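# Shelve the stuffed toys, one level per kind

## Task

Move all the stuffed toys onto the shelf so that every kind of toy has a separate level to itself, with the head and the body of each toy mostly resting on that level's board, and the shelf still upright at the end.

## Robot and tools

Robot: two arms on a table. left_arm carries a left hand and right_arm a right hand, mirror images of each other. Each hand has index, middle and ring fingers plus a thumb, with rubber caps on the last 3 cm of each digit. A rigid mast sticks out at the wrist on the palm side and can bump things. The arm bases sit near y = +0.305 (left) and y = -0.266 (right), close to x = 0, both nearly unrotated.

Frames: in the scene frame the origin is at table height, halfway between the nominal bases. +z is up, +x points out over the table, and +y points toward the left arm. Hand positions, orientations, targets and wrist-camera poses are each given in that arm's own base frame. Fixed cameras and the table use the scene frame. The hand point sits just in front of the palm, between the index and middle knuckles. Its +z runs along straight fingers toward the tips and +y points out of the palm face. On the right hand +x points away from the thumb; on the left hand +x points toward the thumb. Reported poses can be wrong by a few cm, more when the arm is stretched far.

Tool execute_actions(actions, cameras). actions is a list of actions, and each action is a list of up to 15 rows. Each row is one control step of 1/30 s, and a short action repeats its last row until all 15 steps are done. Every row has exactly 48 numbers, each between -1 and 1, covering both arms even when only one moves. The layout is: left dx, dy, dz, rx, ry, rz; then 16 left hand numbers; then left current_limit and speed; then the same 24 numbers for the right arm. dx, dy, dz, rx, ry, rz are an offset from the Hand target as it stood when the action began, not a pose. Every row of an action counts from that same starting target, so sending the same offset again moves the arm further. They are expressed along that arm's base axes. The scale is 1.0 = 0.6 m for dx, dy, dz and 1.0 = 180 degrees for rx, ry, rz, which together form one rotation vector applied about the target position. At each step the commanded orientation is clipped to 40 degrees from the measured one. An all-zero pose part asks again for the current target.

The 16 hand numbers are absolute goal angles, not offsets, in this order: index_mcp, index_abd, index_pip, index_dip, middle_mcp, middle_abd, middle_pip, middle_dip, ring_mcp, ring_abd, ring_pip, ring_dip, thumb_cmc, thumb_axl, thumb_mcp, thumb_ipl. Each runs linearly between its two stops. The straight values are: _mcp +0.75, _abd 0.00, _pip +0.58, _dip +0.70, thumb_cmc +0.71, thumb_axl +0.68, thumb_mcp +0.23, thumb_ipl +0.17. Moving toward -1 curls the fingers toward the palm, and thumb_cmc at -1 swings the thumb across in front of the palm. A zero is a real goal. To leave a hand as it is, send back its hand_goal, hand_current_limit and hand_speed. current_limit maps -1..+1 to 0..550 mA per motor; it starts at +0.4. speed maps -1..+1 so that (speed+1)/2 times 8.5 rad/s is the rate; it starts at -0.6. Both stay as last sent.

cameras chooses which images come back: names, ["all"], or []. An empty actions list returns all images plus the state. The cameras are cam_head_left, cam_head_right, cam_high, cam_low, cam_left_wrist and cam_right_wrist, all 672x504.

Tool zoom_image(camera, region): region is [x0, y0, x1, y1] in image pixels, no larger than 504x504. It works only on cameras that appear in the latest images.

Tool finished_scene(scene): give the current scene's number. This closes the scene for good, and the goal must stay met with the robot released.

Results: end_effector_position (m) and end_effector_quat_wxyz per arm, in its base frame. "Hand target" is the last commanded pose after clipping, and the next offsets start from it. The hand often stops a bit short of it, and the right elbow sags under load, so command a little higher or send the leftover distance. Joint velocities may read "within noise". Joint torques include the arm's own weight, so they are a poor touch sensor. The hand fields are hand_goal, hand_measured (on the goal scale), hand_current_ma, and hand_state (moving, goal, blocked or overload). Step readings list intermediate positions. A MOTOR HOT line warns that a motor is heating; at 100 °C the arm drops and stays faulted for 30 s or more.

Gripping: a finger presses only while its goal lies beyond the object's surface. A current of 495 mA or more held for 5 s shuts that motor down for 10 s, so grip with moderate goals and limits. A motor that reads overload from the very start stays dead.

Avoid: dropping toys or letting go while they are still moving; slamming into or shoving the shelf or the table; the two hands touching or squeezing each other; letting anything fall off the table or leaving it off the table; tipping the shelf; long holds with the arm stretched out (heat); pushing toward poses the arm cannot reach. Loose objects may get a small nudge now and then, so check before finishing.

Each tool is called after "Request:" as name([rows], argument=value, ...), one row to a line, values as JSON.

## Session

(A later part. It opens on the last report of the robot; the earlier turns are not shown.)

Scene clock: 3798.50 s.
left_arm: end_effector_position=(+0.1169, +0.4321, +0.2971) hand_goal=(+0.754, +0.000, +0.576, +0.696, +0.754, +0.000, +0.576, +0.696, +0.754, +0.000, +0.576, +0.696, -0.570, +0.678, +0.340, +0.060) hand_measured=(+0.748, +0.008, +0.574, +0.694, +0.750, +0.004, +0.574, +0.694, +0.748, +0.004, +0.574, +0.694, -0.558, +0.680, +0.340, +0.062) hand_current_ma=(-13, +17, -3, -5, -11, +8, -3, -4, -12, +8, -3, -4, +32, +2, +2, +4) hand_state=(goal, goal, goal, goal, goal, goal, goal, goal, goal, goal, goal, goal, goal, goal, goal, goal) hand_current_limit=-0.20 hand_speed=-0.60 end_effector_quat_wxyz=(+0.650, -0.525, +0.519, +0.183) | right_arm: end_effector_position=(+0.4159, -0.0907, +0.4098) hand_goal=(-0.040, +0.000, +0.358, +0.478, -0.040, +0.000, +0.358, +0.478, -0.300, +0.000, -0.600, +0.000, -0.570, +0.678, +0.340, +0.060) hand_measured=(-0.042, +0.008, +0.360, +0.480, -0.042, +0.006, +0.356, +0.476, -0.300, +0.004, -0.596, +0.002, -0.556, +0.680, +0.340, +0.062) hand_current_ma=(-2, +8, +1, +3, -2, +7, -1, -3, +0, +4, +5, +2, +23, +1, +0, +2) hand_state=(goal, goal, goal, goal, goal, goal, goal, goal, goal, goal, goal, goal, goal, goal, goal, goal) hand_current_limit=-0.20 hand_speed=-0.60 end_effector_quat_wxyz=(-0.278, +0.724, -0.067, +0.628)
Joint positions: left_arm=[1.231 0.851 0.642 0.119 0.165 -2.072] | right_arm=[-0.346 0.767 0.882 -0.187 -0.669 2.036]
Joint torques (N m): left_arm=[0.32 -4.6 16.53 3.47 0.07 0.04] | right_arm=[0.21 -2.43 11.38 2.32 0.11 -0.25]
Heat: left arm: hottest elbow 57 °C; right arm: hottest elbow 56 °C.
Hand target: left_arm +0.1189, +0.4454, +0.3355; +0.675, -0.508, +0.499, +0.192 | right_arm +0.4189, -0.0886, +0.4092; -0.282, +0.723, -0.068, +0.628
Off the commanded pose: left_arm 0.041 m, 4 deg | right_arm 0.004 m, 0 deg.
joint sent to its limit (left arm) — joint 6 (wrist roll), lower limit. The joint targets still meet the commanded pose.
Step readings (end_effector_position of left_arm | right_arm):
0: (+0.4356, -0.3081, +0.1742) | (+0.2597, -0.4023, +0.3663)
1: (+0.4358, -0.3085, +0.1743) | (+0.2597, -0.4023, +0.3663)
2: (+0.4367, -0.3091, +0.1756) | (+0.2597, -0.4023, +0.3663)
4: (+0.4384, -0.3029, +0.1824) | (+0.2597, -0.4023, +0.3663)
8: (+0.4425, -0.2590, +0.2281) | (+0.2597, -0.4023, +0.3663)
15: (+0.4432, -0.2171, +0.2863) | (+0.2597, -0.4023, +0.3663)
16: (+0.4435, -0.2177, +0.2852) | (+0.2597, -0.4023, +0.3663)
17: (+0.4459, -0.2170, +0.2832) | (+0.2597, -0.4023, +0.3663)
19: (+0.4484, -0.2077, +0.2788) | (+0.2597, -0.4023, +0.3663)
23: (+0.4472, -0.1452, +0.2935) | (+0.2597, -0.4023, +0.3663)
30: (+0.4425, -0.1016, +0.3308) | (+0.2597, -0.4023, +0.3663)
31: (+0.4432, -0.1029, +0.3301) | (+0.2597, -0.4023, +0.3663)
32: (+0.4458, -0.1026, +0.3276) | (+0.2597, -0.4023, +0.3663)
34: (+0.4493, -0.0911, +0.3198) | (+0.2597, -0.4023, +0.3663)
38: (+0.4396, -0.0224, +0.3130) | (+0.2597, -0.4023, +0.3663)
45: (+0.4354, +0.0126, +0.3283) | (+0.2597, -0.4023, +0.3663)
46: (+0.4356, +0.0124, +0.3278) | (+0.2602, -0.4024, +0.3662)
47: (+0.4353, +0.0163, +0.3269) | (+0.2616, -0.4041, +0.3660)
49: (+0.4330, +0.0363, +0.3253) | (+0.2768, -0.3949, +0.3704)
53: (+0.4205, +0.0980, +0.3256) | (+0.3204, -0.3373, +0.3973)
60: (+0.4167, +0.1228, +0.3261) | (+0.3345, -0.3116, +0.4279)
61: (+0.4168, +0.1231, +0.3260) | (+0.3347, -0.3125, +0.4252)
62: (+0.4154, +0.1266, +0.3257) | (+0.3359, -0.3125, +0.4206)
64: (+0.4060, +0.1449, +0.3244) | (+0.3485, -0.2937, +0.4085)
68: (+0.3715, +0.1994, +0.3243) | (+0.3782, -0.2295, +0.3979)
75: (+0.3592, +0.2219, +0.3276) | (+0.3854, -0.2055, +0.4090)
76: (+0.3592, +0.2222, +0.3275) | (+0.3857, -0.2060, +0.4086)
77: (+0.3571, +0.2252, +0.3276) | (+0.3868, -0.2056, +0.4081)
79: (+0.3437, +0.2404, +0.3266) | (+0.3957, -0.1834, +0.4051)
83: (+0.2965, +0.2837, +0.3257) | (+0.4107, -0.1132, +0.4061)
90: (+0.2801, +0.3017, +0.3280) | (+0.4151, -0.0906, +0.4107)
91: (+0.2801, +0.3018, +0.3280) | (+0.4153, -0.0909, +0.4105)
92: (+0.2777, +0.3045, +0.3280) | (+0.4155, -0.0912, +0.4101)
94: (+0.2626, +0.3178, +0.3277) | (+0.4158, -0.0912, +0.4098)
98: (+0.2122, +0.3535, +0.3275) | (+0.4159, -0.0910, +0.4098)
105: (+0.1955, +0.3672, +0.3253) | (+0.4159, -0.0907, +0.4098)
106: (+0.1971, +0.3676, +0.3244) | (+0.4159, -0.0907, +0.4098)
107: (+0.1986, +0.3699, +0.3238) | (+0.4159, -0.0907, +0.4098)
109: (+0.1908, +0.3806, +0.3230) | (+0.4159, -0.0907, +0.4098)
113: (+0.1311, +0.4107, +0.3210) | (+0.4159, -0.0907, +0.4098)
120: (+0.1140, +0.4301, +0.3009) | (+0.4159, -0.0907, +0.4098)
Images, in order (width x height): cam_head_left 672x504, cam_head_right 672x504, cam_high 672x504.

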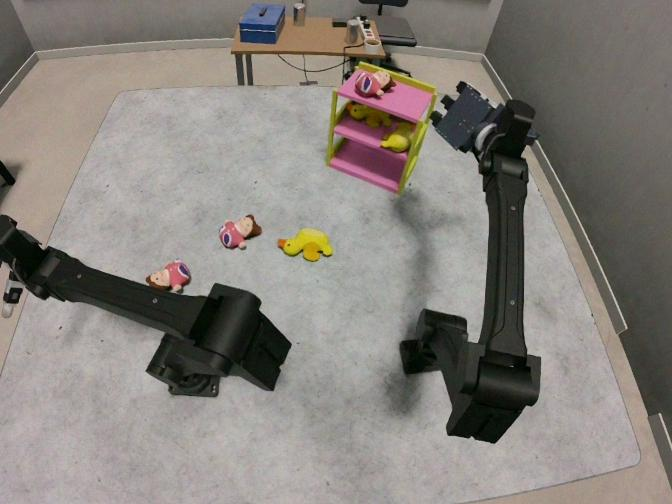

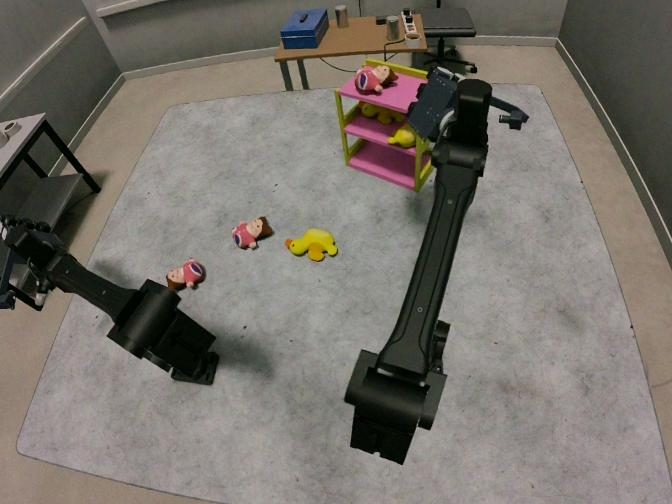

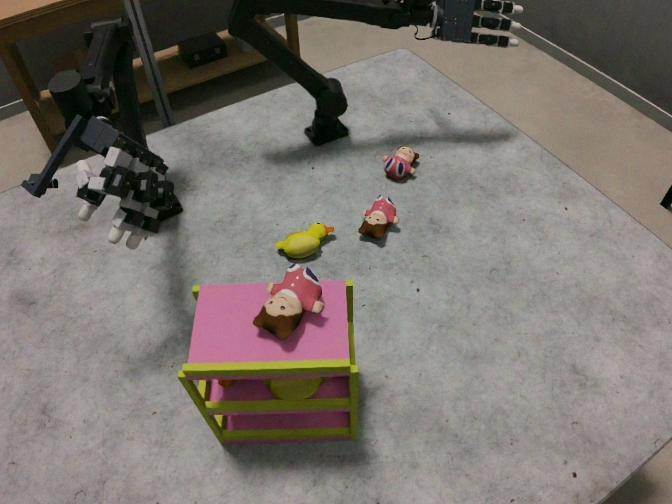

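Request:
execute_actions([
  [[0,0,0,0,0,0,0.754,0,0.576,0.696,0.754,0,0.576,0.696,0.754,0,0.576,0.696,-0.571,0.678,0.34,0.06,-0.2,-0.6,0,0.1833,0,0,0,-0.025,-0.04,0,0.358,0.478,-0.04,0,0.358,0.478,-0.3,0,-0.6,0,-0.57,0.678,0.34,0.06,-0.2,-0.6]],
  [[0,0,0,0,0,0,0.754,0,0.576,0.696,0.754,0,0.576,0.696,0.754,0,0.576,0.696,-0.571,0.678,0.34,0.06,-0.2,-0.6,0,0.1833,-0.0833,0,0,-0.025,-0.04,0,0.358,0.478,-0.04,0,0.358,0.478,-0.3,0,-0.6,0,-0.57,0.678,0.34,0.06,-0.2,-0.6]],
  [[0,0,0,0,0,0,0.754,0,0.576,0.696,0.754,0,0.576,0.696,0.754,0,0.576,0.696,-0.571,0.678,0.34,0.06,-0.2,-0.6,-0.0333,0.1667,-0.1,0,0,-0.025,-0.04,0,0.358,0.478,-0.04,0,0.358,0.478,0.3,0,0,0.3,-0.57,0.678,0.34,0.06,-0.2,-0.6]],
  [[0,0,0,0,0,0,0.754,0,0.576,0.696,0.754,0,0.576,0.696,0.754,0,0.576,0.696,-0.571,0.678,0.34,0.06,-0.2,-0.6,-0.0368,0.1427,-0.1,0,0,-0.025,-0.04,0,0.358,0.478,-0.04,0,0.358,0.478,1,0,0.576,0.696,-0.57,0.678,0.34,0.06,0,-0.6]],
  [[0,0,0,0,0,0,0.754,0,0.576,0.696,0.754,0,0.576,0.696,0.754,0,0.576,0.696,-0.571,0.678,0.34,0.06,-0.2,-0.6,0,0,-0.14,0,0,0,-0.04,0,0.358,0.478,-0.04,0,0.358,0.478,1,0,0.576,0.696,-0.57,0.678,0.34,0.06,0,-0.6]],
], cameras=["cam_low","cam_high","cam_right_wrist"])

Request:
zoom_image(camera="cam_high", region=[220, 130, 380, 290])

Request:
zoom_image(camera="cam_low", region=[250, 180, 430, 340])

Scene clock: 3835.27 s.
left_arm: end_effector_position=(+0.1169, +0.4321, +0.2971) hand_goal=(+0.754, +0.000, +0.576, +0.696, +0.754, +0.000, +0.576, +0.696, +0.754, +0.000, +0.576, +0.696, -0.570, +0.678, +0.340, +0.060) hand_measured=(+0.748, +0.008, +0.574, +0.694, +0.750, +0.004, +0.574, +0.694, +0.748, +0.004, +0.574, +0.694, -0.558, +0.680, +0.340, +0.062) hand_current_ma=(-13, +17, -3, -5, -11, +8, -3, -4, -12, +8, -3, -4, +32, +2, +2, +4) hand_state=(goal, goal, goal, goal, goal, goal, goal, goal, goal, goal, goal, goal, goal, goal, goal, goal) hand_current_limit=-0.20 hand_speed=-0.60 end_effector_quat_wxyz=(+0.650, -0.524, +0.519, +0.183) | right_arm: end_effector_position=(+0.3748, +0.3201, +0.1516) hand_goal=(-0.040, +0.000, +0.358, +0.478, -0.040, +0.000, +0.358, +0.478, +1.000, +0.000, +0.576, +0.696, -0.570, +0.678, +0.340, +0.060) hand_measured=(-0.042, +0.006, +0.360, +0.480, -0.042, +0.006, +0.356, +0.476, +0.990, +0.004, +0.572, +0.694, -0.558, +0.680, +0.340, +0.062) hand_current_ma=(-3, +6, +1, +3, -2, +5, -1, -3, -15, +4, -5, -3, +17, +1, +0, +2) hand_state=(goal, goal, goal, goal, goal, goal, goal, goal, goal, goal, goal, goal, goal, goal, goal, goal) hand_current_limit=0.00 hand_speed=-0.60 end_effector_quat_wxyz=(-0.170, +0.698, -0.156, +0.678)
Joint positions: left_arm=[1.231 0.851 0.642 0.119 0.166 -2.072] | right_arm=[1.087 1.615 0.759 0.811 1.061 2.075]
Joint torques (N m): left_arm=[0.67 -4.19 16.65 3.33 0.04 0.01] | right_arm=[-1.14 -10.23 7.34 2.26 0.22 -0.25]
Heat: left arm: hottest elbow 65 °C; right arm: hottest elbow 52 °C.
Hand target: left_arm +0.1189, +0.4454, +0.3355; +0.675, -0.508, +0.499, +0.192 | right_arm +0.3770, +0.3169, +0.1553; -0.180, +0.703, -0.180, +0.664
Off the commanded pose: left_arm 0.041 m, 4 deg | right_arm 0.005 m, 3 deg.
joint sent to its limit (left arm) — joint 6 (wrist roll), lower limit. The joint targets still meet the commanded pose.
joint sent to its limit (right arm) — joint 6 (wrist roll), upper limit. The joint targets are off in orientation, not in position.
Step readings (end_effector_position of left_arm | right_arm):
0: (+0.1169, +0.4321, +0.2971) | (+0.4159, -0.0907, +0.4098)
1: (+0.1169, +0.4321, +0.2971) | (+0.4160, -0.0918, +0.4096)
2: (+0.1169, +0.4321, +0.2971) | (+0.4166, -0.0940, +0.4096)
4: (+0.1169, +0.4321, +0.2971) | (+0.4189, -0.0769, +0.4090)
8: (+0.1169, +0.4321, +0.2971) | (+0.4162, -0.0074, +0.4106)
15: (+0.1169, +0.4321, +0.2971) | (+0.4142, +0.0177, +0.4084)
16: (+0.1169, +0.4321, +0.2971) | (+0.4146, +0.0169, +0.4073)
17: (+0.1169, +0.4321, +0.2971) | (+0.4141, +0.0152, +0.4057)
19: (+0.1169, +0.4321, +0.2971) | (+0.4115, +0.0337, +0.3992)
23: (+0.1169, +0.4321, +0.2971) | (+0.4034, +0.1045, +0.3723)
30: (+0.1169, +0.4321, +0.2971) | (+0.4152, +0.1302, +0.3481)
31: (+0.1169, +0.4321, +0.2971) | (+0.4158, +0.1291, +0.3480)
32: (+0.1169, +0.4321, +0.2971) | (+0.4144, +0.1267, +0.3489)
34: (+0.1169, +0.4321, +0.2971) | (+0.4073, +0.1413, +0.3471)
38: (+0.1169, +0.4321, +0.2971) | (+0.3902, +0.2060, +0.3187)
45: (+0.1169, +0.4321, +0.2971) | (+0.3942, +0.2318, +0.2838)
46: (+0.1169, +0.4321, +0.2971) | (+0.3944, +0.2309, +0.2842)
47: (+0.1169, +0.4321, +0.2971) | (+0.3924, +0.2292, +0.2850)
49: (+0.1169, +0.4321, +0.2971) | (+0.3852, +0.2369, +0.2791)
53: (+0.1169, +0.4321, +0.2971) | (+0.3658, +0.2836, +0.2345)
60: (+0.1169, +0.4321, +0.2971) | (+0.3612, +0.2984, +0.1966)
61: (+0.1169, +0.4321, +0.2971) | (+0.3619, +0.2983, +0.1980)
62: (+0.1169, +0.4321, +0.2971) | (+0.3629, +0.2999, +0.1995)
64: (+0.1169, +0.4321, +0.2971) | (+0.3668, +0.3055, +0.1981)
68: (+0.1169, +0.4321, +0.2971) | (+0.3722, +0.3153, +0.1730)
75: (+0.1169, +0.4321, +0.2971) | (+0.3745, +0.3194, +0.1505)
camera_calibration:
cam_right_wrist: T_world_to_cam=[[-0.0242002, -0.214413, -0.976443, 0.255718], [-0.740922, 0.659576, -0.126471, 0.0384979], [0.671155, 0.720407, -0.174825, -0.332395], [0, 0, 0, 1]] pos_world=[0.257801, 0.268897, 0.196452]
Images, in order (width x height): cam_high 672x504, cam_low 672x504, cam_right_wrist 672x504.

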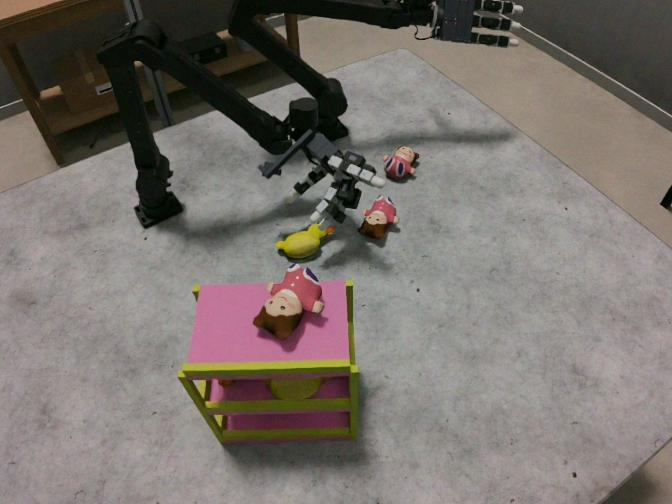

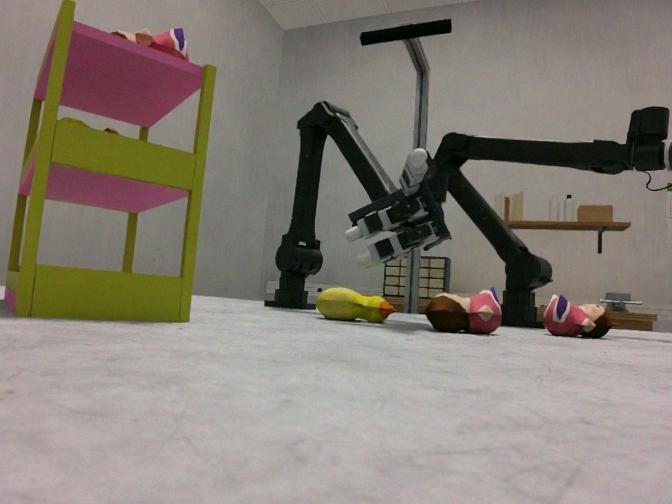

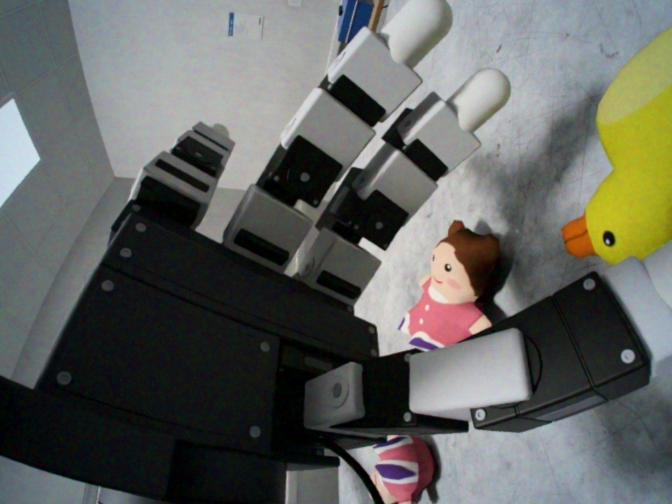

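Scaled by 3.150 from the camera's 672x504 image, which has a finer 960x720 frame.

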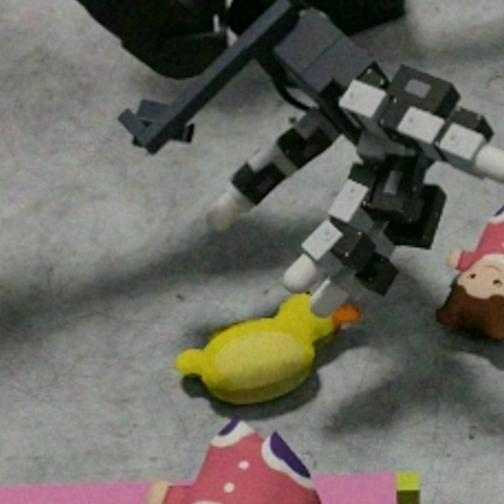

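Scaled by 2.800 from the camera's 672x504 image, which has a finer 960x720 frame.

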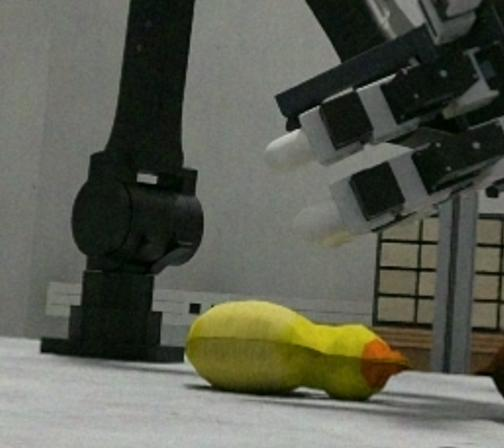

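Request:
execute_actions(actions=[], cameras=["cam_head_left","cam_right_wrist"])

Scene clock: 3868.83 s.
left_arm: end_effector_position=(+0.1169, +0.4321, +0.2971) hand_goal=(+0.754, +0.000, +0.576, +0.696, +0.754, +0.000, +0.576, +0.696, +0.754, +0.000, +0.576, +0.696, -0.570, +0.678, +0.340, +0.060) hand_measured=(+0.748, +0.008, +0.574, +0.694, +0.750, +0.004, +0.574, +0.694, +0.748, +0.004, +0.574, +0.694, -0.558, +0.680, +0.340, +0.062) hand_current_ma=(-13, +17, -3, -5, -11, +8, -3, -4, -12, +8, -3, -4, +32, +2, +2, +4) hand_state=(goal, goal, goal, goal, goal, goal, goal, goal, goal, goal, goal, goal, goal, goal, goal, goal) hand_current_limit=-0.20 hand_speed=-0.60 end_effector_quat_wxyz=(+0.650, -0.524, +0.519, +0.183) | right_arm: end_effector_position=(+0.3748, +0.3201, +0.1517) hand_goal=(-0.040, +0.000, +0.358, +0.478, -0.040, +0.000, +0.358, +0.478, +1.000, +0.000, +0.576, +0.696, -0.570, +0.678, +0.340, +0.060) hand_measured=(-0.042, +0.006, +0.360, +0.480, -0.042, +0.006, +0.356, +0.476, +0.990, +0.004, +0.572, +0.694, -0.558, +0.680, +0.340, +0.062) hand_current_ma=(-3, +6, +1, +3, -2, +5, -1, -3, -15, +4, -5, -3, +17, +1, +0, +2) hand_state=(goal, goal, goal, goal, goal, goal, goal, goal, goal, goal, goal, goal, goal, goal, goal, goal) hand_current_limit=0.00 hand_speed=-0.60 end_effector_quat_wxyz=(-0.170, +0.697, -0.156, +0.678)
Joint positions: left_arm=[1.231 0.851 0.642 0.119 0.166 -2.072] | right_arm=[1.087 1.615 0.759 0.812 1.061 2.075]
Joint velocities: within noise
Joint torques (N m): left_arm=[0.91 -4.13 16.57 3.55 0.06 0.02] | right_arm=[-1.26 -9.93 7.34 2.17 0.22 -0.24]
Heat: left arm: hottest elbow 68 °C; right arm: hottest elbow 47 °C.
Hand target: left_arm +0.1189, +0.4454, +0.3355; +0.675, -0.508, +0.499, +0.192 | right_arm +0.3770, +0.3169, +0.1553; -0.180, +0.703, -0.180, +0.664
Off the commanded pose: left_arm 0.041 m, 4 deg | right_arm 0.005 m, 3 deg.
camera_calibration:
cam_right_wrist: T_world_to_cam=[[-0.024015, -0.214037, -0.97653, 0.255586], [-0.740929, 0.659591, -0.126349, 0.0384716], [0.671154, 0.720505, -0.174426, -0.332499], [0, 0, 0, 1]] pos_world=[0.257801, 0.268897, 0.196452]
Images, in order (width x height): cam_head_left 672x504, cam_right_wrist 672x504.

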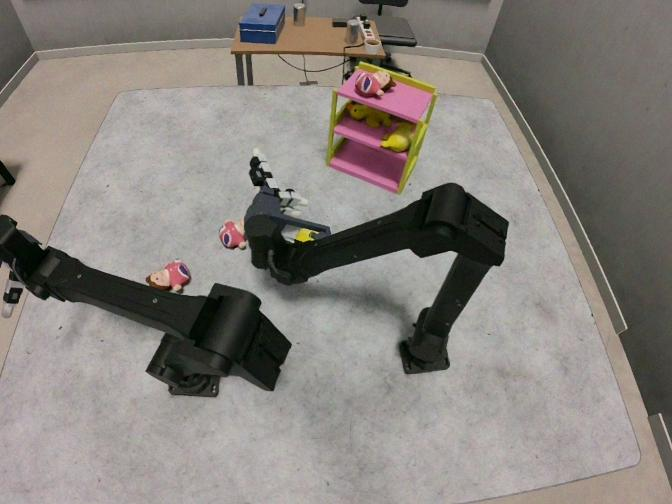

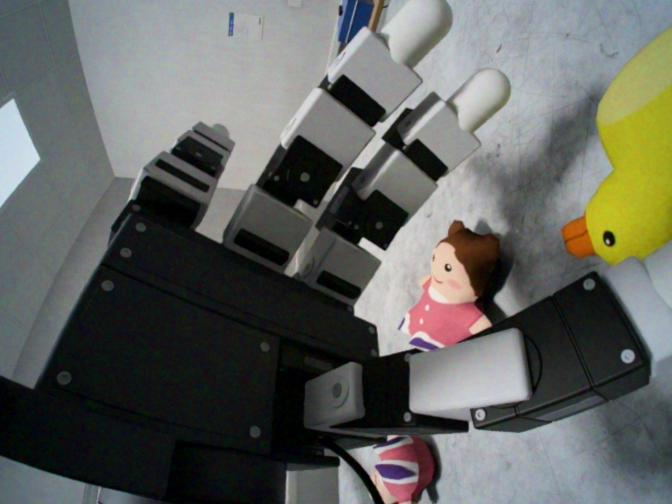

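Request:
execute_actions([
  [[0,0,0,0,0,0,0.754,0,0.576,0.696,0.754,0,0.576,0.696,0.754,0,0.576,0.696,-0.57,0.678,0.34,0.06,-0.2,-0.6,0,0,-0.05,0,0,0,-0.04,0,0.358,0.478,-0.04,0,0.358,0.478,1,0,0.576,0.696,-0.57,0.678,0.34,0.06,0,-0.6]],
  [[0,0,0,0,0,0,0.754,0,0.576,0.696,0.754,0,0.576,0.696,0.754,0,0.576,0.696,-0.57,0.678,0.34,0.06,-0.2,-0.6,0,0,-0.05,0,0,0,-0.04,0,0.358,0.478,-0.04,0,0.358,0.478,1,0,0.576,0.696,-0.57,0.678,0.34,0.06,0,-0.6]],
], cameras=["cam_head_left","cam_right_wrist"])

Scene clock: 3875.20 s.
left_arm: end_effector_position=(+0.1169, +0.4321, +0.2971) hand_goal=(+0.754, +0.000, +0.576, +0.696, +0.754, +0.000, +0.576, +0.696, +0.754, +0.000, +0.576, +0.696, -0.570, +0.678, +0.340, +0.060) hand_measured=(+0.748, +0.008, +0.574, +0.694, +0.750, +0.004, +0.574, +0.694, +0.748, +0.004, +0.574, +0.694, -0.558, +0.680, +0.340, +0.062) hand_current_ma=(-13, +17, -3, -5, -11, +8, -3, -4, -12, +8, -3, -4, +32, +2, +2, +4) hand_state=(goal, goal, goal, goal, goal, goal, goal, goal, goal, goal, goal, goal, goal, goal, goal, goal) hand_current_limit=-0.20 hand_speed=-0.60 end_effector_quat_wxyz=(+0.650, -0.524, +0.519, +0.183) | right_arm: end_effector_position=(+0.3747, +0.3198, +0.0939) hand_goal=(-0.040, +0.000, +0.358, +0.478, -0.040, +0.000, +0.358, +0.478, +1.000, +0.000, +0.576, +0.696, -0.570, +0.678, +0.340, +0.060) hand_measured=(-0.042, +0.006, +0.360, +0.480, -0.042, +0.006, +0.356, +0.476, +0.990, +0.004, +0.572, +0.694, -0.558, +0.680, +0.340, +0.062) hand_current_ma=(-3, +6, +1, +3, -2, +5, -1, -3, -15, +4, -5, -3, +17, +1, +0, +2) hand_state=(goal, goal, goal, goal, goal, goal, goal, goal, goal, goal, goal, goal, goal, goal, goal, goal) hand_current_limit=0.00 hand_speed=-0.60 end_effector_quat_wxyz=(-0.172, +0.696, -0.158, +0.679)
Joint positions: left_arm=[1.231 0.851 0.642 0.119 0.166 -2.072] | right_arm=[1.087 1.769 0.729 1.001 1.062 2.075]
Joint torques (N m): left_arm=[0.44 -3.96 16.59 3.41 0.04 -0.02] | right_arm=[-1.26 -10.17 6 2.14 0.17 -0.25]
Heat: left arm: hottest elbow 69 °C; right arm: hottest elbow 47 °C.
Hand target: left_arm +0.1189, +0.4454, +0.3355; +0.675, -0.508, +0.499, +0.192 | right_arm +0.3769, +0.3168, +0.0952; -0.180, +0.703, -0.180, +0.664
Off the commanded pose: left_arm 0.041 m, 4 deg | right_arm 0.004 m, 3 deg.
joint sent to its limit (left arm) — joint 6 (wrist roll), lower limit. The joint targets still meet the commanded pose.
joint sent to its limit (right arm) — joint 6 (wrist roll), upper limit. The joint targets are off in orientation, not in position.
Step readings (end_effector_position of left_arm | right_arm):
0: (+0.1169, +0.4321, +0.2971) | (+0.3748, +0.3201, +0.1517)
1: (+0.1169, +0.4321, +0.2971) | (+0.3748, +0.3201, +0.1518)
2: (+0.1169, +0.4321, +0.2971) | (+0.3750, +0.3204, +0.1517)
4: (+0.1169, +0.4321, +0.2971) | (+0.3757, +0.3217, +0.1502)
8: (+0.1169, +0.4321, +0.2971) | (+0.3756, +0.3216, +0.1357)
15: (+0.1169, +0.4321, +0.2971) | (+0.3747, +0.3198, +0.1241)
16: (+0.1169, +0.4321, +0.2971) | (+0.3748, +0.3199, +0.1243)
17: (+0.1169, +0.4321, +0.2971) | (+0.3751, +0.3205, +0.1243)
19: (+0.1169, +0.4321, +0.2971) | (+0.3759, +0.3221, +0.1217)
23: (+0.1169, +0.4321, +0.2971) | (+0.3760, +0.3222, +0.1053)
30: (+0.1169, +0.4321, +0.2971) | (+0.3746, +0.3195, +0.0935)
camera_calibration:
cam_right_wrist: T_world_to_cam=[[-0.0218132, -0.209107, -0.977649, 0.196751], [-0.739302, 0.661665, -0.125027, 0.0299121], [0.67302, 0.720051, -0.169026, -0.343369], [0, 0, 0, 1]] pos_world=[0.2575, 0.268594, 0.138055]
Images, in order (width x height): cam_head_left 672x504, cam_right_wrist 672x504.

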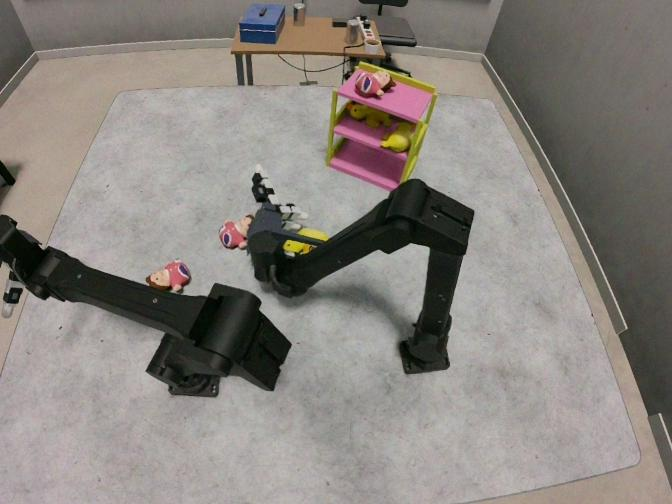

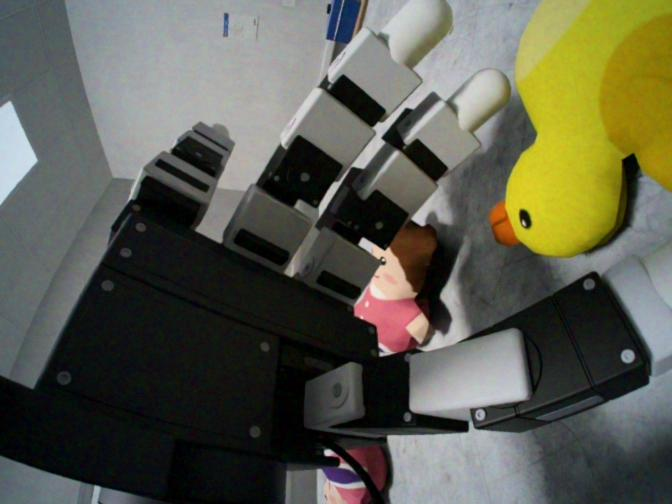

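Request:
execute_actions([
  [[0,0,0,0,0,0,0.754,0,0.576,0.696,0.754,0,0.576,0.696,0.754,0,0.576,0.696,-0.57,0.678,0.34,0.06,-0.2,-0.6,0,0,-0.04,0,0,0,-0.04,0,0.358,0.478,-0.04,0,0.358,0.478,1,0,0.576,0.696,-0.57,0.678,0.34,0.06,0,-0.6]],
], cameras=["cam_head_left","cam_right_wrist","cam_low"])

Request:
zoom_image(camera="cam_head_left", region=[210, 170, 370, 310])

Scene clock: 3880.47 s.
left_arm: end_effector_position=(+0.1169, +0.4321, +0.2971) hand_goal=(+0.754, +0.000, +0.576, +0.696, +0.754, +0.000, +0.576, +0.696, +0.754, +0.000, +0.576, +0.696, -0.570, +0.678, +0.340, +0.060) hand_measured=(+0.748, +0.008, +0.574, +0.694, +0.750, +0.004, +0.574, +0.694, +0.748, +0.004, +0.574, +0.694, -0.558, +0.680, +0.340, +0.062) hand_current_ma=(-13, +17, -3, -5, -11, +8, -3, -4, -12, +8, -3, -4, +32, +2, +2, +4) hand_state=(goal, goal, goal, goal, goal, goal, goal, goal, goal, goal, goal, goal, goal, goal, goal, goal) hand_current_limit=-0.20 hand_speed=-0.60 end_effector_quat_wxyz=(+0.650, -0.524, +0.519, +0.183) | right_arm: end_effector_position=(+0.3754, +0.3210, +0.0712) hand_goal=(-0.040, +0.000, +0.358, +0.478, -0.040, +0.000, +0.358, +0.478, +1.000, +0.000, +0.576, +0.696, -0.570, +0.678, +0.340, +0.060) hand_measured=(-0.042, +0.006, +0.360, +0.480, -0.042, +0.006, +0.356, +0.476, +0.990, +0.004, +0.572, +0.694, -0.558, +0.680, +0.340, +0.062) hand_current_ma=(-3, +6, +1, +3, -2, +5, -1, -3, -15, +4, -5, -3, +17, +1, +0, +2) hand_state=(goal, goal, goal, goal, goal, goal, goal, goal, goal, goal, goal, goal, goal, goal, goal, goal) hand_current_limit=0.00 hand_speed=-0.60 end_effector_quat_wxyz=(-0.173, +0.695, -0.159, +0.679)
Joint positions: left_arm=[1.231 0.851 0.642 0.119 0.166 -2.072] | right_arm=[1.087 1.838 0.729 1.075 1.062 2.075]
Joint torques (N m): left_arm=[0.97 -4.42 16.51 3.38 0.05 0] | right_arm=[-1.08 -10.34 5.16 2.22 0.15 -0.24]
Heat: left arm: hottest elbow 69 °C; right arm: hottest elbow 46 °C.
Hand target: left_arm +0.1189, +0.4454, +0.3355; +0.675, -0.508, +0.499, +0.192 | right_arm +0.3769, +0.3168, +0.0711; -0.180, +0.703, -0.180, +0.664
Off the commanded pose: left_arm 0.041 m, 4 deg | right_arm 0.004 m, 3 deg.
joint sent to its limit (left arm) — joint 6 (wrist roll), lower limit. The joint targets still meet the commanded pose.
joint sent to its limit (right arm) — joint 6 (wrist roll), upper limit. The joint targets are off in orientation, not in position.
Step readings (end_effector_position of left_arm | right_arm):
0: (+0.1169, +0.4321, +0.2971) | (+0.3747, +0.3198, +0.0939)
1: (+0.1169, +0.4321, +0.2971) | (+0.3747, +0.3198, +0.0940)
2: (+0.1169, +0.4321, +0.2971) | (+0.3749, +0.3201, +0.0939)
4: (+0.1169, +0.4321, +0.2971) | (+0.3754, +0.3212, +0.0916)
8: (+0.1169, +0.4321, +0.2971) | (+0.3755, +0.3212, +0.0784)
15: (+0.1169, +0.4321, +0.2971) | (+0.3753, +0.3209, +0.0709)
camera_calibration:
cam_right_wrist: T_world_to_cam=[[-0.0199077, -0.205447, -0.978466, 0.173028], [-0.739102, 0.662086, -0.12398, 0.0264545], [0.673299, 0.720718, -0.165027, -0.34918], [0, 0, 0, 1]] pos_world=[0.2581, 0.269693, 0.114957]
Images, in order (width x height): cam_head_left 672x504, cam_low 672x504, cam_right_wrist 672x504.

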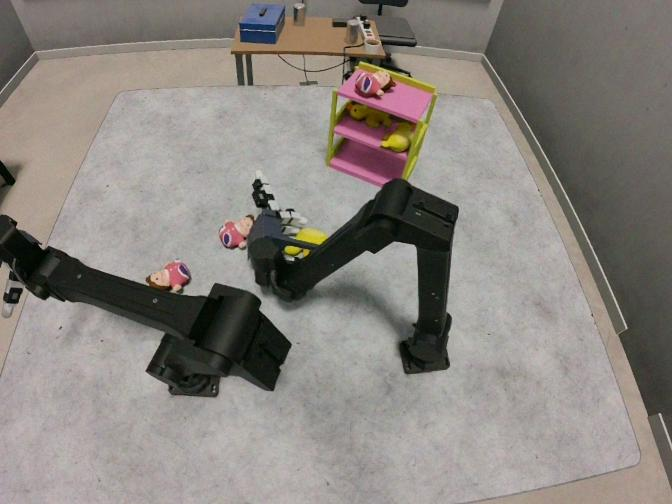

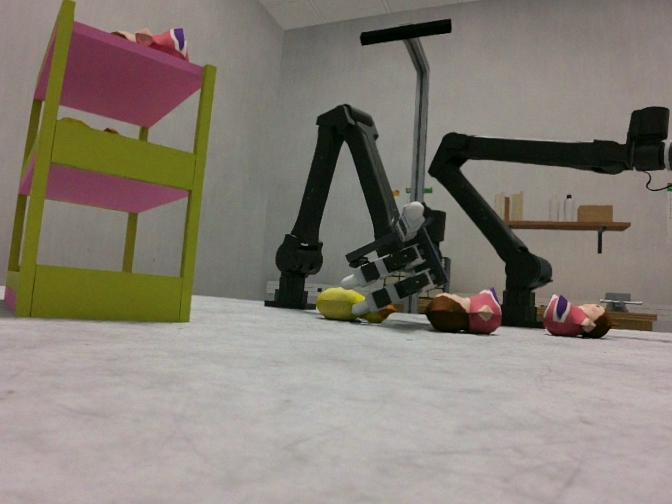

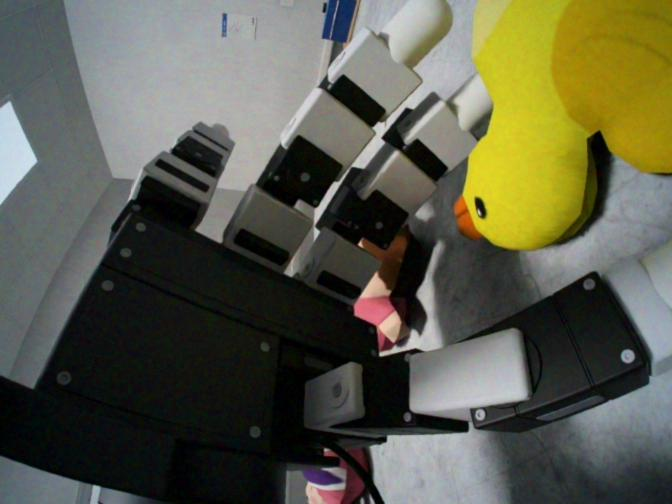

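Scaled by 3.150 from the camera's 672x504 image, which has a finer 960x720 frame.

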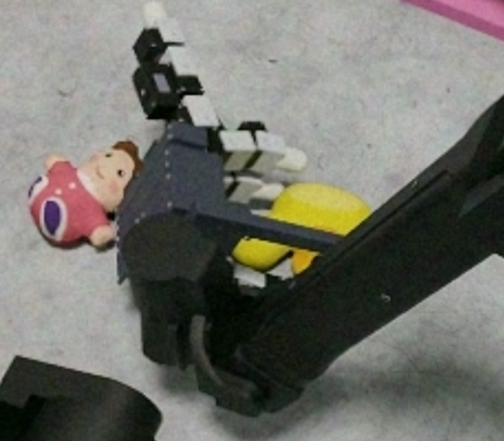

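Request:
execute_actions([
  [[0,0,0,0,0,0,0.754,0,0.576,0.696,0.754,0,0.576,0.696,0.754,0,0.576,0.696,-0.57,0.678,0.34,0.06,-0.2,-0.6,0,0.02,0,0,0,0,-0.04,0,0.358,0.478,-0.04,0,0.358,0.478,1,0,0.576,0.696,-0.57,0.678,0.34,0.06,0,-0.6]],
], cameras=["cam_right_wrist"])

Scene clock: 3897.70 s.
left_arm: end_effector_position=(+0.1169, +0.4321, +0.2971) hand_goal=(+0.754, +0.000, +0.576, +0.696, +0.754, +0.000, +0.576, +0.696, +0.754, +0.000, +0.576, +0.696, -0.570, +0.678, +0.340, +0.060) hand_measured=(+0.748, +0.008, +0.574, +0.694, +0.750, +0.004, +0.574, +0.694, +0.748, +0.004, +0.574, +0.694, -0.558, +0.680, +0.340, +0.062) hand_current_ma=(-13, +17, -3, -5, -11, +8, -3, -4, -12, +8, -3, -4, +32, +2, +2, +4) hand_state=(goal, goal, goal, goal, goal, goal, goal, goal, goal, goal, goal, goal, goal, goal, goal, goal) hand_current_limit=-0.20 hand_speed=-0.60 end_effector_quat_wxyz=(+0.650, -0.524, +0.519, +0.183) | right_arm: end_effector_position=(+0.3744, +0.3186, +0.0673) hand_goal=(-0.040, +0.000, +0.358, +0.478, -0.040, +0.000, +0.358, +0.478, +1.000, +0.000, +0.576, +0.696, -0.570, +0.678, +0.340, +0.060) hand_measured=(-0.042, +0.006, +0.360, +0.480, -0.042, +0.006, +0.356, +0.476, +0.990, +0.004, +0.572, +0.694, -0.558, +0.680, +0.340, +0.062) hand_current_ma=(-3, +6, +1, +3, -2, +5, -1, -3, -15, +4, -5, -3, +17, +1, +0, +2) hand_state=(goal, goal, goal, goal, goal, goal, goal, goal, goal, goal, goal, goal, goal, goal, goal, goal) hand_current_limit=0.00 hand_speed=-0.60 end_effector_quat_wxyz=(-0.166, +0.696, -0.161, +0.680)
Joint positions: left_arm=[1.231 0.851 0.642 0.119 0.166 -2.072] | right_arm=[1.087 1.848 0.729 1.075 1.074 2.075]
Joint torques (N m): left_arm=[0.67 -4.54 16.7 3.37 0.03 0] | right_arm=[-0.21 -10.4 7.51 1.65 0.2 -0.24]
Heat: left arm: hottest elbow 70 °C; right arm: hottest elbow 45 °C.
Hand target: left_arm +0.1189, +0.4454, +0.3355; +0.675, -0.508, +0.499, +0.192 | right_arm +0.3770, +0.3289, +0.0713; -0.180, +0.703, -0.180, +0.664
Off the commanded pose: left_arm 0.041 m, 4 deg | right_arm 0.011 m, 3 deg.
joint sent to its limit (left arm) — joint 6 (wrist roll), lower limit. The joint targets still meet the commanded pose.
joint sent to its limit (right arm) — joint 6 (wrist roll), upper limit. The joint targets are off in orientation, not in position.
Step readings (end_effector_position of left_arm | right_arm):
0: (+0.1169, +0.4321, +0.2971) | (+0.3754, +0.3210, +0.0712)
1: (+0.1169, +0.4321, +0.2971) | (+0.3754, +0.3210, +0.0712)
2: (+0.1169, +0.4321, +0.2971) | (+0.3753, +0.3207, +0.0712)
4: (+0.1169, +0.4321, +0.2971) | (+0.3750, +0.3199, +0.0711)
8: (+0.1169, +0.4321, +0.2971) | (+0.3746, +0.3190, +0.0689)
15: (+0.1169, +0.4321, +0.2971) | (+0.3744, +0.3186, +0.0673)
camera_calibration:
cam_right_wrist: T_world_to_cam=[[-0.0257813, -0.21303, -0.976705, 0.173268], [-0.732176, 0.669238, -0.126641, 0.022188], [0.680627, 0.711856, -0.173229, -0.346868], [0, 0, 0, 1]] pos_world=[0.2568, 0.268982, 0.111953]
Images, in order (width x height): cam_right_wrist 672x504.

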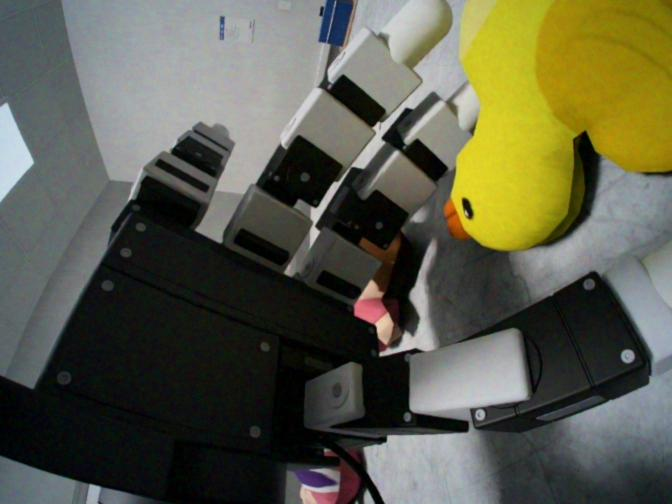

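Request:
execute_actions([
  [[0,0,0,0,0,0,0.754,0,0.576,0.696,0.754,0,0.576,0.696,0.754,0,0.576,0.696,-0.57,0.678,0.34,0.06,-0.2,-0.6,0.022,0.015,0.003,0,0,0,-0.04,0,0.358,0.478,-0.04,0,0.358,0.478,1,0,0.576,0.696,-0.57,0.678,0.34,0.06,0,-0.6]],
], cameras=["cam_right_wrist"])

Scene clock: 3907.47 s.
left_arm: end_effector_position=(+0.1169, +0.4321, +0.2971) hand_goal=(+0.754, +0.000, +0.576, +0.696, +0.754, +0.000, +0.576, +0.696, +0.754, +0.000, +0.576, +0.696, -0.570, +0.678, +0.340, +0.060) hand_measured=(+0.748, +0.008, +0.574, +0.694, +0.750, +0.004, +0.574, +0.694, +0.748, +0.004, +0.574, +0.694, -0.558, +0.680, +0.340, +0.062) hand_current_ma=(-13, +17, -3, -5, -11, +8, -3, -4, -12, +8, -3, -4, +32, +2, +2, +4) hand_state=(goal, goal, goal, goal, goal, goal, goal, goal, goal, goal, goal, goal, goal, goal, goal, goal) hand_current_limit=-0.20 hand_speed=-0.60 end_effector_quat_wxyz=(+0.650, -0.524, +0.519, +0.183) | right_arm: end_effector_position=(+0.3792, +0.3251, +0.0661) hand_goal=(-0.040, +0.000, +0.358, +0.478, -0.040, +0.000, +0.358, +0.478, +1.000, +0.000, +0.576, +0.696, -0.570, +0.678, +0.340, +0.060) hand_measured=(-0.042, +0.006, +0.360, +0.480, -0.042, +0.006, +0.356, +0.476, +0.990, +0.004, +0.572, +0.694, -0.558, +0.680, +0.340, +0.062) hand_current_ma=(-3, +6, +1, +3, -2, +5, -1, -3, -15, +4, -5, -3, +17, +1, +0, +2) hand_state=(goal, goal, goal, goal, goal, goal, goal, goal, goal, goal, goal, goal, goal, goal, goal, goal) hand_current_limit=0.00 hand_speed=-0.60 end_effector_quat_wxyz=(-0.168, +0.697, -0.158, +0.679)
Joint positions: left_arm=[1.231 0.851 0.642 0.119 0.166 -2.072] | right_arm=[1.084 1.861 0.749 1.068 1.064 2.075]
Joint torques (N m): left_arm=[0.67 -3.96 16.73 3.51 0.05 0.01] | right_arm=[-1.44 -10.46 9.32 0.9 -0.1 -0.23]
Heat: left arm: hottest elbow 70 °C; right arm: hottest elbow 45 °C.
Hand target: left_arm +0.1189, +0.4454, +0.3355; +0.675, -0.508, +0.499, +0.192 | right_arm +0.3900, +0.3380, +0.0730; -0.180, +0.703, -0.180, +0.664
Off the commanded pose: left_arm 0.041 m, 4 deg | right_arm 0.018 m, 3 deg.
joint sent to its limit (left arm) — joint 6 (wrist roll), lower limit. The joint targets still meet the commanded pose.
joint sent to its limit (right arm) — joint 6 (wrist roll), upper limit. The joint targets are off in orientation, not in position.
Step readings (end_effector_position of left_arm | right_arm):
0: (+0.1169, +0.4321, +0.2971) | (+0.3744, +0.3186, +0.0673)
1: (+0.1169, +0.4321, +0.2971) | (+0.3744, +0.3186, +0.0673)
2: (+0.1169, +0.4321, +0.2971) | (+0.3744, +0.3186, +0.0671)
4: (+0.1169, +0.4321, +0.2971) | (+0.3747, +0.3192, +0.0665)
8: (+0.1169, +0.4321, +0.2971) | (+0.3770, +0.3232, +0.0653)
15: (+0.1169, +0.4321, +0.2971) | (+0.3791, +0.3253, +0.0662)
camera_calibration:
cam_right_wrist: T_world_to_cam=[[-0.024936, -0.213349, -0.976658, 0.173301], [-0.736575, 0.664451, -0.126342, 0.0243109], [0.675896, 0.716231, -0.173716, -0.354452], [0, 0, 0, 1]] pos_world=[0.261801, 0.274689, 0.110753]
Images, in order (width x height): cam_right_wrist 672x504.

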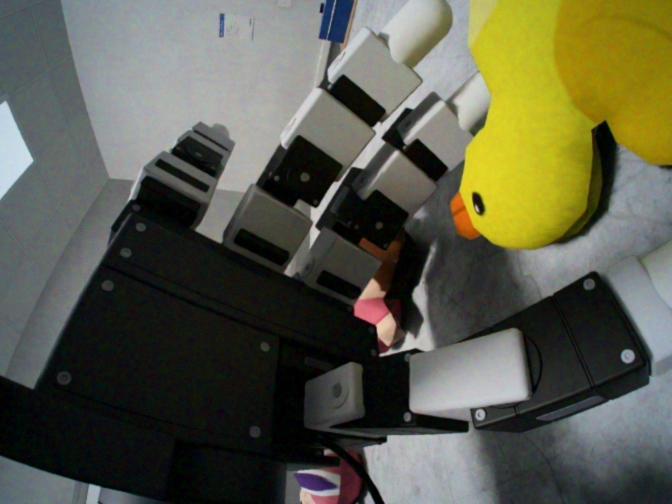

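Request:
execute_actions([
  [[0,0,0,0,0,0,0.754,0,0.576,0.696,0.754,0,0.576,0.696,0.754,0,0.576,0.696,-0.57,0.678,0.34,0.06,-0.2,-0.6,0.018,0.012,0.012,0,0,0,-0.04,0,0.358,0.478,-0.04,0,0.358,0.478,1,0,0.576,0.696,-0.57,0.678,0.34,0.06,0,-0.6]],
], cameras=["cam_right_wrist"])

Scene clock: 3912.17 s.
left_arm: end_effector_position=(+0.1169, +0.4321, +0.2971) hand_goal=(+0.754, +0.000, +0.576, +0.696, +0.754, +0.000, +0.576, +0.696, +0.754, +0.000, +0.576, +0.696, -0.570, +0.678, +0.340, +0.060) hand_measured=(+0.748, +0.008, +0.574, +0.694, +0.750, +0.004, +0.574, +0.694, +0.748, +0.004, +0.574, +0.694, -0.558, +0.680, +0.340, +0.062) hand_current_ma=(-13, +17, -3, -5, -11, +8, -3, -4, -12, +8, -3, -4, +32, +2, +2, +4) hand_state=(goal, goal, goal, goal, goal, goal, goal, goal, goal, goal, goal, goal, goal, goal, goal, goal) hand_current_limit=-0.20 hand_speed=-0.60 end_effector_quat_wxyz=(+0.650, -0.524, +0.519, +0.183) | right_arm: end_effector_position=(+0.3902, +0.3320, +0.0718) hand_goal=(-0.040, +0.000, +0.358, +0.478, -0.040, +0.000, +0.358, +0.478, +1.000, +0.000, +0.576, +0.696, -0.570, +0.678, +0.340, +0.060) hand_measured=(-0.042, +0.006, +0.360, +0.480, -0.042, +0.006, +0.356, +0.476, +0.990, +0.004, +0.572, +0.694, -0.558, +0.680, +0.340, +0.062) hand_current_ma=(-3, +6, +1, +3, -2, +5, -1, -3, -15, +4, -5, -3, +17, +1, +0, +2) hand_state=(goal, goal, goal, goal, goal, goal, goal, goal, goal, goal, goal, goal, goal, goal, goal, goal) hand_current_limit=0.00 hand_speed=-0.60 end_effector_quat_wxyz=(-0.167, +0.697, -0.158, +0.679)
Joint positions: left_arm=[1.231 0.851 0.642 0.119 0.166 -2.072] | right_arm=[1.07 1.861 0.784 1.03 1.051 2.075]
Joint torques (N m): left_arm=[0.32 -3.96 16.55 3.43 0.04 0] | right_arm=[-1.08 -10.17 9.54 1.01 -0.08 -0.25]
Heat: left arm: hottest elbow 70 °C; right arm: hottest elbow 45 °C.
Hand target: left_arm +0.1189, +0.4454, +0.3355; +0.675, -0.508, +0.499, +0.192 | right_arm +0.4009, +0.3452, +0.0803; -0.180, +0.703, -0.180, +0.664
Off the commanded pose: left_arm 0.041 m, 4 deg | right_arm 0.019 m, 3 deg.
joint sent to its limit (left arm) — joint 6 (wrist roll), lower limit. The joint targets still meet the commanded pose.
joint sent to its limit (right arm) — joint 6 (wrist roll), upper limit. The joint targets are off in orientation, not in position.
Step readings (end_effector_position of left_arm | right_arm):
0: (+0.1169, +0.4321, +0.2971) | (+0.3792, +0.3251, +0.0661)
1: (+0.1169, +0.4321, +0.2971) | (+0.3794, +0.3251, +0.0662)
2: (+0.1169, +0.4321, +0.2971) | (+0.3797, +0.3256, +0.0661)
4: (+0.1169, +0.4321, +0.2971) | (+0.3817, +0.3269, +0.0665)
8: (+0.1169, +0.4321, +0.2971) | (+0.3878, +0.3310, +0.0704)
15: (+0.1169, +0.4321, +0.2971) | (+0.3902, +0.3321, +0.0719)
camera_calibration:
cam_right_wrist: T_world_to_cam=[[-0.0270504, -0.215308, -0.976171, 0.182141], [-0.735772, 0.665336, -0.12636, 0.0280078], [0.676689, 0.714821, -0.176415, -0.365554], [0, 0, 0, 1]] pos_world=[0.272901, 0.281888, 0.116851]
Images, in order (width x height): cam_right_wrist 672x504.

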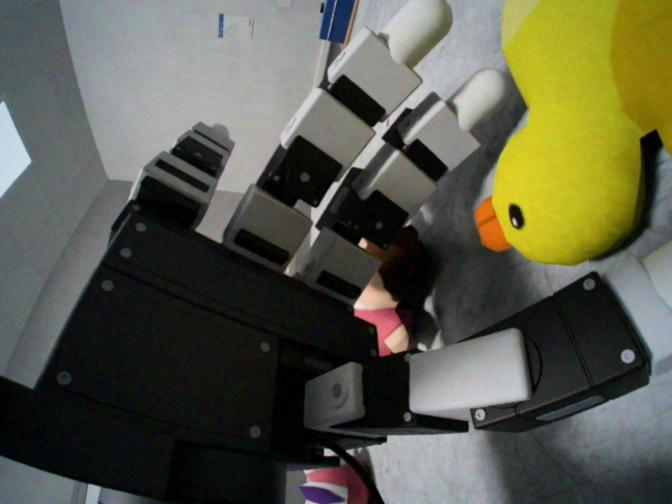

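Request:
execute_actions([
  [[0,0,0,0,0,0,0.754,0,0.576,0.696,0.754,0,0.576,0.696,0.754,0,0.576,0.696,-0.57,0.678,0.34,0.06,-0.2,-0.6,-0.015,0.006,-0.005,0,0,0,-0.04,0,0.358,0.478,-0.04,0,0.358,0.478,1,0,0.576,0.696,-0.57,0.678,0.34,0.06,0,-0.6]],
], cameras=["cam_right_wrist"])

Scene clock: 3918.20 s.
left_arm: end_effector_position=(+0.1169, +0.4321, +0.2971) hand_goal=(+0.754, +0.000, +0.576, +0.696, +0.754, +0.000, +0.576, +0.696, +0.754, +0.000, +0.576, +0.696, -0.570, +0.678, +0.340, +0.060) hand_measured=(+0.748, +0.008, +0.574, +0.694, +0.750, +0.004, +0.574, +0.694, +0.748, +0.004, +0.574, +0.694, -0.558, +0.680, +0.340, +0.062) hand_current_ma=(-13, +17, -3, -5, -11, +8, -3, -4, -12, +8, -3, -4, +32, +2, +2, +4) hand_state=(goal, goal, goal, goal, goal, goal, goal, goal, goal, goal, goal, goal, goal, goal, goal, goal) hand_current_limit=-0.20 hand_speed=-0.60 end_effector_quat_wxyz=(+0.650, -0.524, +0.519, +0.183) | right_arm: end_effector_position=(+0.3866, +0.3325, +0.0695) hand_goal=(-0.040, +0.000, +0.358, +0.478, -0.040, +0.000, +0.358, +0.478, +1.000, +0.000, +0.576, +0.696, -0.570, +0.678, +0.340, +0.060) hand_measured=(-0.042, +0.006, +0.360, +0.480, -0.042, +0.006, +0.356, +0.476, +0.990, +0.004, +0.572, +0.694, -0.558, +0.680, +0.340, +0.062) hand_current_ma=(-3, +6, +1, +3, -2, +5, -1, -3, -15, +4, -5, -3, +17, +1, +0, +2) hand_state=(goal, goal, goal, goal, goal, goal, goal, goal, goal, goal, goal, goal, goal, goal, goal, goal) hand_current_limit=0.00 hand_speed=-0.60 end_effector_quat_wxyz=(-0.163, +0.698, -0.159, +0.679)
Joint positions: left_arm=[1.231 0.851 0.642 0.119 0.166 -2.072] | right_arm=[1.078 1.866 0.784 1.03 1.064 2.075]
Joint torques (N m): left_arm=[0.67 -4.19 16.55 3.44 0.03 0.01] | right_arm=[-0.32 -10.64 9.14 1.36 0.22 -0.25]
Heat: left arm: hottest elbow 70 °C; right arm: hottest elbow 46 °C.
Hand target: left_arm +0.1189, +0.4454, +0.3355; +0.675, -0.508, +0.499, +0.192 | right_arm +0.3919, +0.3488, +0.0772; -0.180, +0.703, -0.180, +0.664
Off the commanded pose: left_arm 0.041 m, 4 deg | right_arm 0.019 m, 4 deg.
joint sent to its limit (left arm) — joint 6 (wrist roll), lower limit. The joint targets still meet the commanded pose.
joint sent to its limit (right arm) — joint 6 (wrist roll), upper limit. The joint targets are off in orientation, not in position.
Step readings (end_effector_position of left_arm | right_arm):
0: (+0.1169, +0.4321, +0.2971) | (+0.3902, +0.3320, +0.0718)
1: (+0.1169, +0.4321, +0.2971) | (+0.3902, +0.3320, +0.0718)
2: (+0.1169, +0.4321, +0.2971) | (+0.3902, +0.3320, +0.0718)
4: (+0.1169, +0.4321, +0.2971) | (+0.3899, +0.3311, +0.0717)
8: (+0.1169, +0.4321, +0.2971) | (+0.3884, +0.3310, +0.0703)
15: (+0.1169, +0.4321, +0.2971) | (+0.3867, +0.3324, +0.0695)
camera_calibration:
cam_right_wrist: T_world_to_cam=[[-0.0302169, -0.220364, -0.97495, 0.182626], [-0.732486, 0.668562, -0.12841, 0.0224812], [0.680111, 0.710257, -0.181615, -0.363346], [0, 0, 0, 1]] pos_world=[0.269101, 0.283283, 0.114949]
Images, in order (width x height): cam_right_wrist 672x504.

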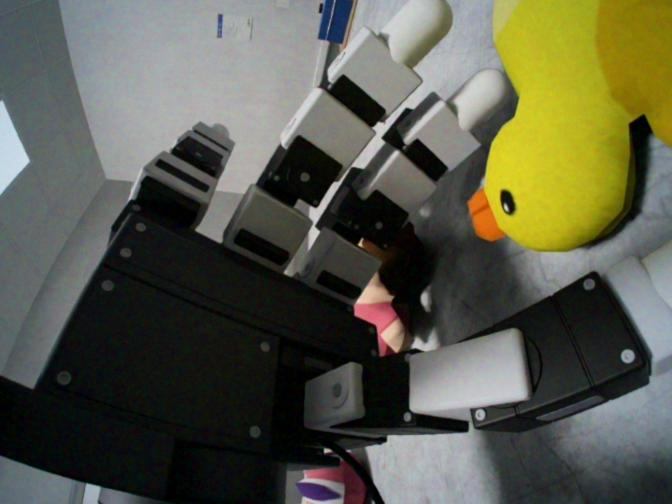

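Request:
execute_actions([
  [[0,0,0,0,0,0,0.754,0,0.576,0.696,0.754,0,0.576,0.696,0.754,0,0.576,0.696,-0.57,0.678,0.34,0.06,-0.2,-0.6,0,0.004,0,0,0,0,-0.25,0,0.34,0.46,-0.2,0,0.34,0.46,1,0,0.576,0.696,-0.57,0.678,0.12,0.04,0,-0.75]],
  [[0,0,0,0,0,0,0.754,0,0.576,0.696,0.754,0,0.576,0.696,0.754,0,0.576,0.696,-0.57,0.678,0.34,0.06,-0.2,-0.6,0,0,0,0,0,0,-0.4,0,0.31,0.43,-0.32,0,0.31,0.43,1,0,0.576,0.696,-0.57,0.678,-0.1,0,0,-0.75]],
], cameras=["cam_right_wrist"])

Scene clock: 3924.03 s.
left_arm: end_effector_position=(+0.1169, +0.4321, +0.2971) hand_goal=(+0.754, +0.000, +0.576, +0.696, +0.754, +0.000, +0.576, +0.696, +0.754, +0.000, +0.576, +0.696, -0.570, +0.678, +0.340, +0.060) hand_measured=(+0.748, +0.008, +0.574, +0.694, +0.750, +0.004, +0.574, +0.694, +0.748, +0.004, +0.574, +0.694, -0.558, +0.680, +0.340, +0.062) hand_current_ma=(-13, +17, -3, -5, -11, +8, -3, -4, -12, +8, -3, -4, +32, +2, +2, +4) hand_state=(goal, goal, goal, goal, goal, goal, goal, goal, goal, goal, goal, goal, goal, goal, goal, goal) hand_current_limit=-0.20 hand_speed=-0.60 end_effector_quat_wxyz=(+0.650, -0.524, +0.519, +0.183) | right_arm: end_effector_position=(+0.3858, +0.3325, +0.0683) hand_goal=(-0.400, +0.000, +0.310, +0.430, -0.320, +0.000, +0.310, +0.430, +1.000, +0.000, +0.576, +0.696, -0.570, +0.678, -0.100, +0.000) hand_measured=(-0.238, +0.006, +0.346, +0.454, -0.294, +0.000, +0.324, +0.442, +0.990, +0.004, +0.572, +0.694, -0.552, +0.680, +0.116, +0.026) hand_current_ma=(+275, +5, +77, +47, +56, +0, +23, +17, -15, +4, -5, -3, +29, +3, +275, +78) hand_state=(blocked, goal, blocked, blocked, blocked, goal, goal, goal, goal, goal, goal, goal, goal, goal, blocked, blocked) hand_current_limit=0.00 hand_speed=-0.75 end_effector_quat_wxyz=(-0.162, +0.699, -0.158, +0.679)
Joint positions: left_arm=[1.231 0.851 0.642 0.119 0.166 -2.072] | right_arm=[1.079 1.869 0.784 1.03 1.067 2.075]
Joint torques (N m): left_arm=[0.62 -4.31 16.53 3.33 0.06 -0.02] | right_arm=[-0.15 -10.99 9.62 1.21 0.22 -0.26]
Heat: left arm: hottest elbow 70 °C; right arm: hottest elbow 46 °C.
Hand target: left_arm +0.1189, +0.4454, +0.3355; +0.675, -0.508, +0.499, +0.192 | right_arm +0.3919, +0.3512, +0.0773; -0.180, +0.703, -0.180, +0.664
Off the commanded pose: left_arm 0.041 m, 4 deg | right_arm 0.022 m, 4 deg.
joint sent to its limit (left arm) — joint 6 (wrist roll), lower limit. The joint targets still meet the commanded pose.
joint sent to its limit (right arm) — joint 6 (wrist roll), upper limit. The joint targets are off in orientation, not in position.
Step readings (end_effector_position of left_arm | right_arm):
0: (+0.1169, +0.4321, +0.2971) | (+0.3866, +0.3325, +0.0695)
1: (+0.1169, +0.4321, +0.2971) | (+0.3866, +0.3325, +0.0695)
2: (+0.1169, +0.4321, +0.2971) | (+0.3866, +0.3325, +0.0695)
4: (+0.1169, +0.4321, +0.2971) | (+0.3864, +0.3325, +0.0695)
8: (+0.1169, +0.4321, +0.2971) | (+0.3860, +0.3325, +0.0688)
15: (+0.1169, +0.4321, +0.2971) | (+0.3858, +0.3325, +0.0683)
16: (+0.1169, +0.4321, +0.2971) | (+0.3858, +0.3325, +0.0683)
17: (+0.1169, +0.4321, +0.2971) | (+0.3858, +0.3325, +0.0683)
19: (+0.1169, +0.4321, +0.2971) | (+0.3858, +0.3325, +0.0683)
23: (+0.1169, +0.4321, +0.2971) | (+0.3858, +0.3325, +0.0683)
30: (+0.1169, +0.4321, +0.2971) | (+0.3858, +0.3325, +0.0683)
camera_calibration:
cam_right_wrist: T_world_to_cam=[[-0.0316525, -0.22265, -0.974384, 0.182736], [-0.731834, 0.669138, -0.129127, 0.0213901], [0.680747, 0.709001, -0.184123, -0.362636], [0, 0, 0, 1]] pos_world=[0.268301, 0.283482, 0.114047]
Images, in order (width x height): cam_right_wrist 672x504.

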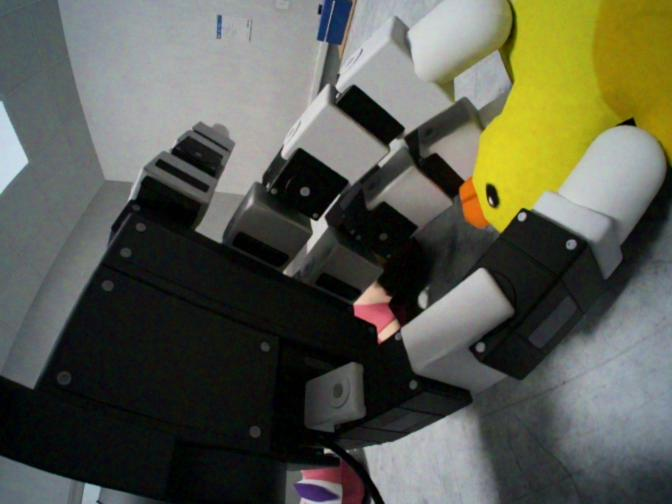

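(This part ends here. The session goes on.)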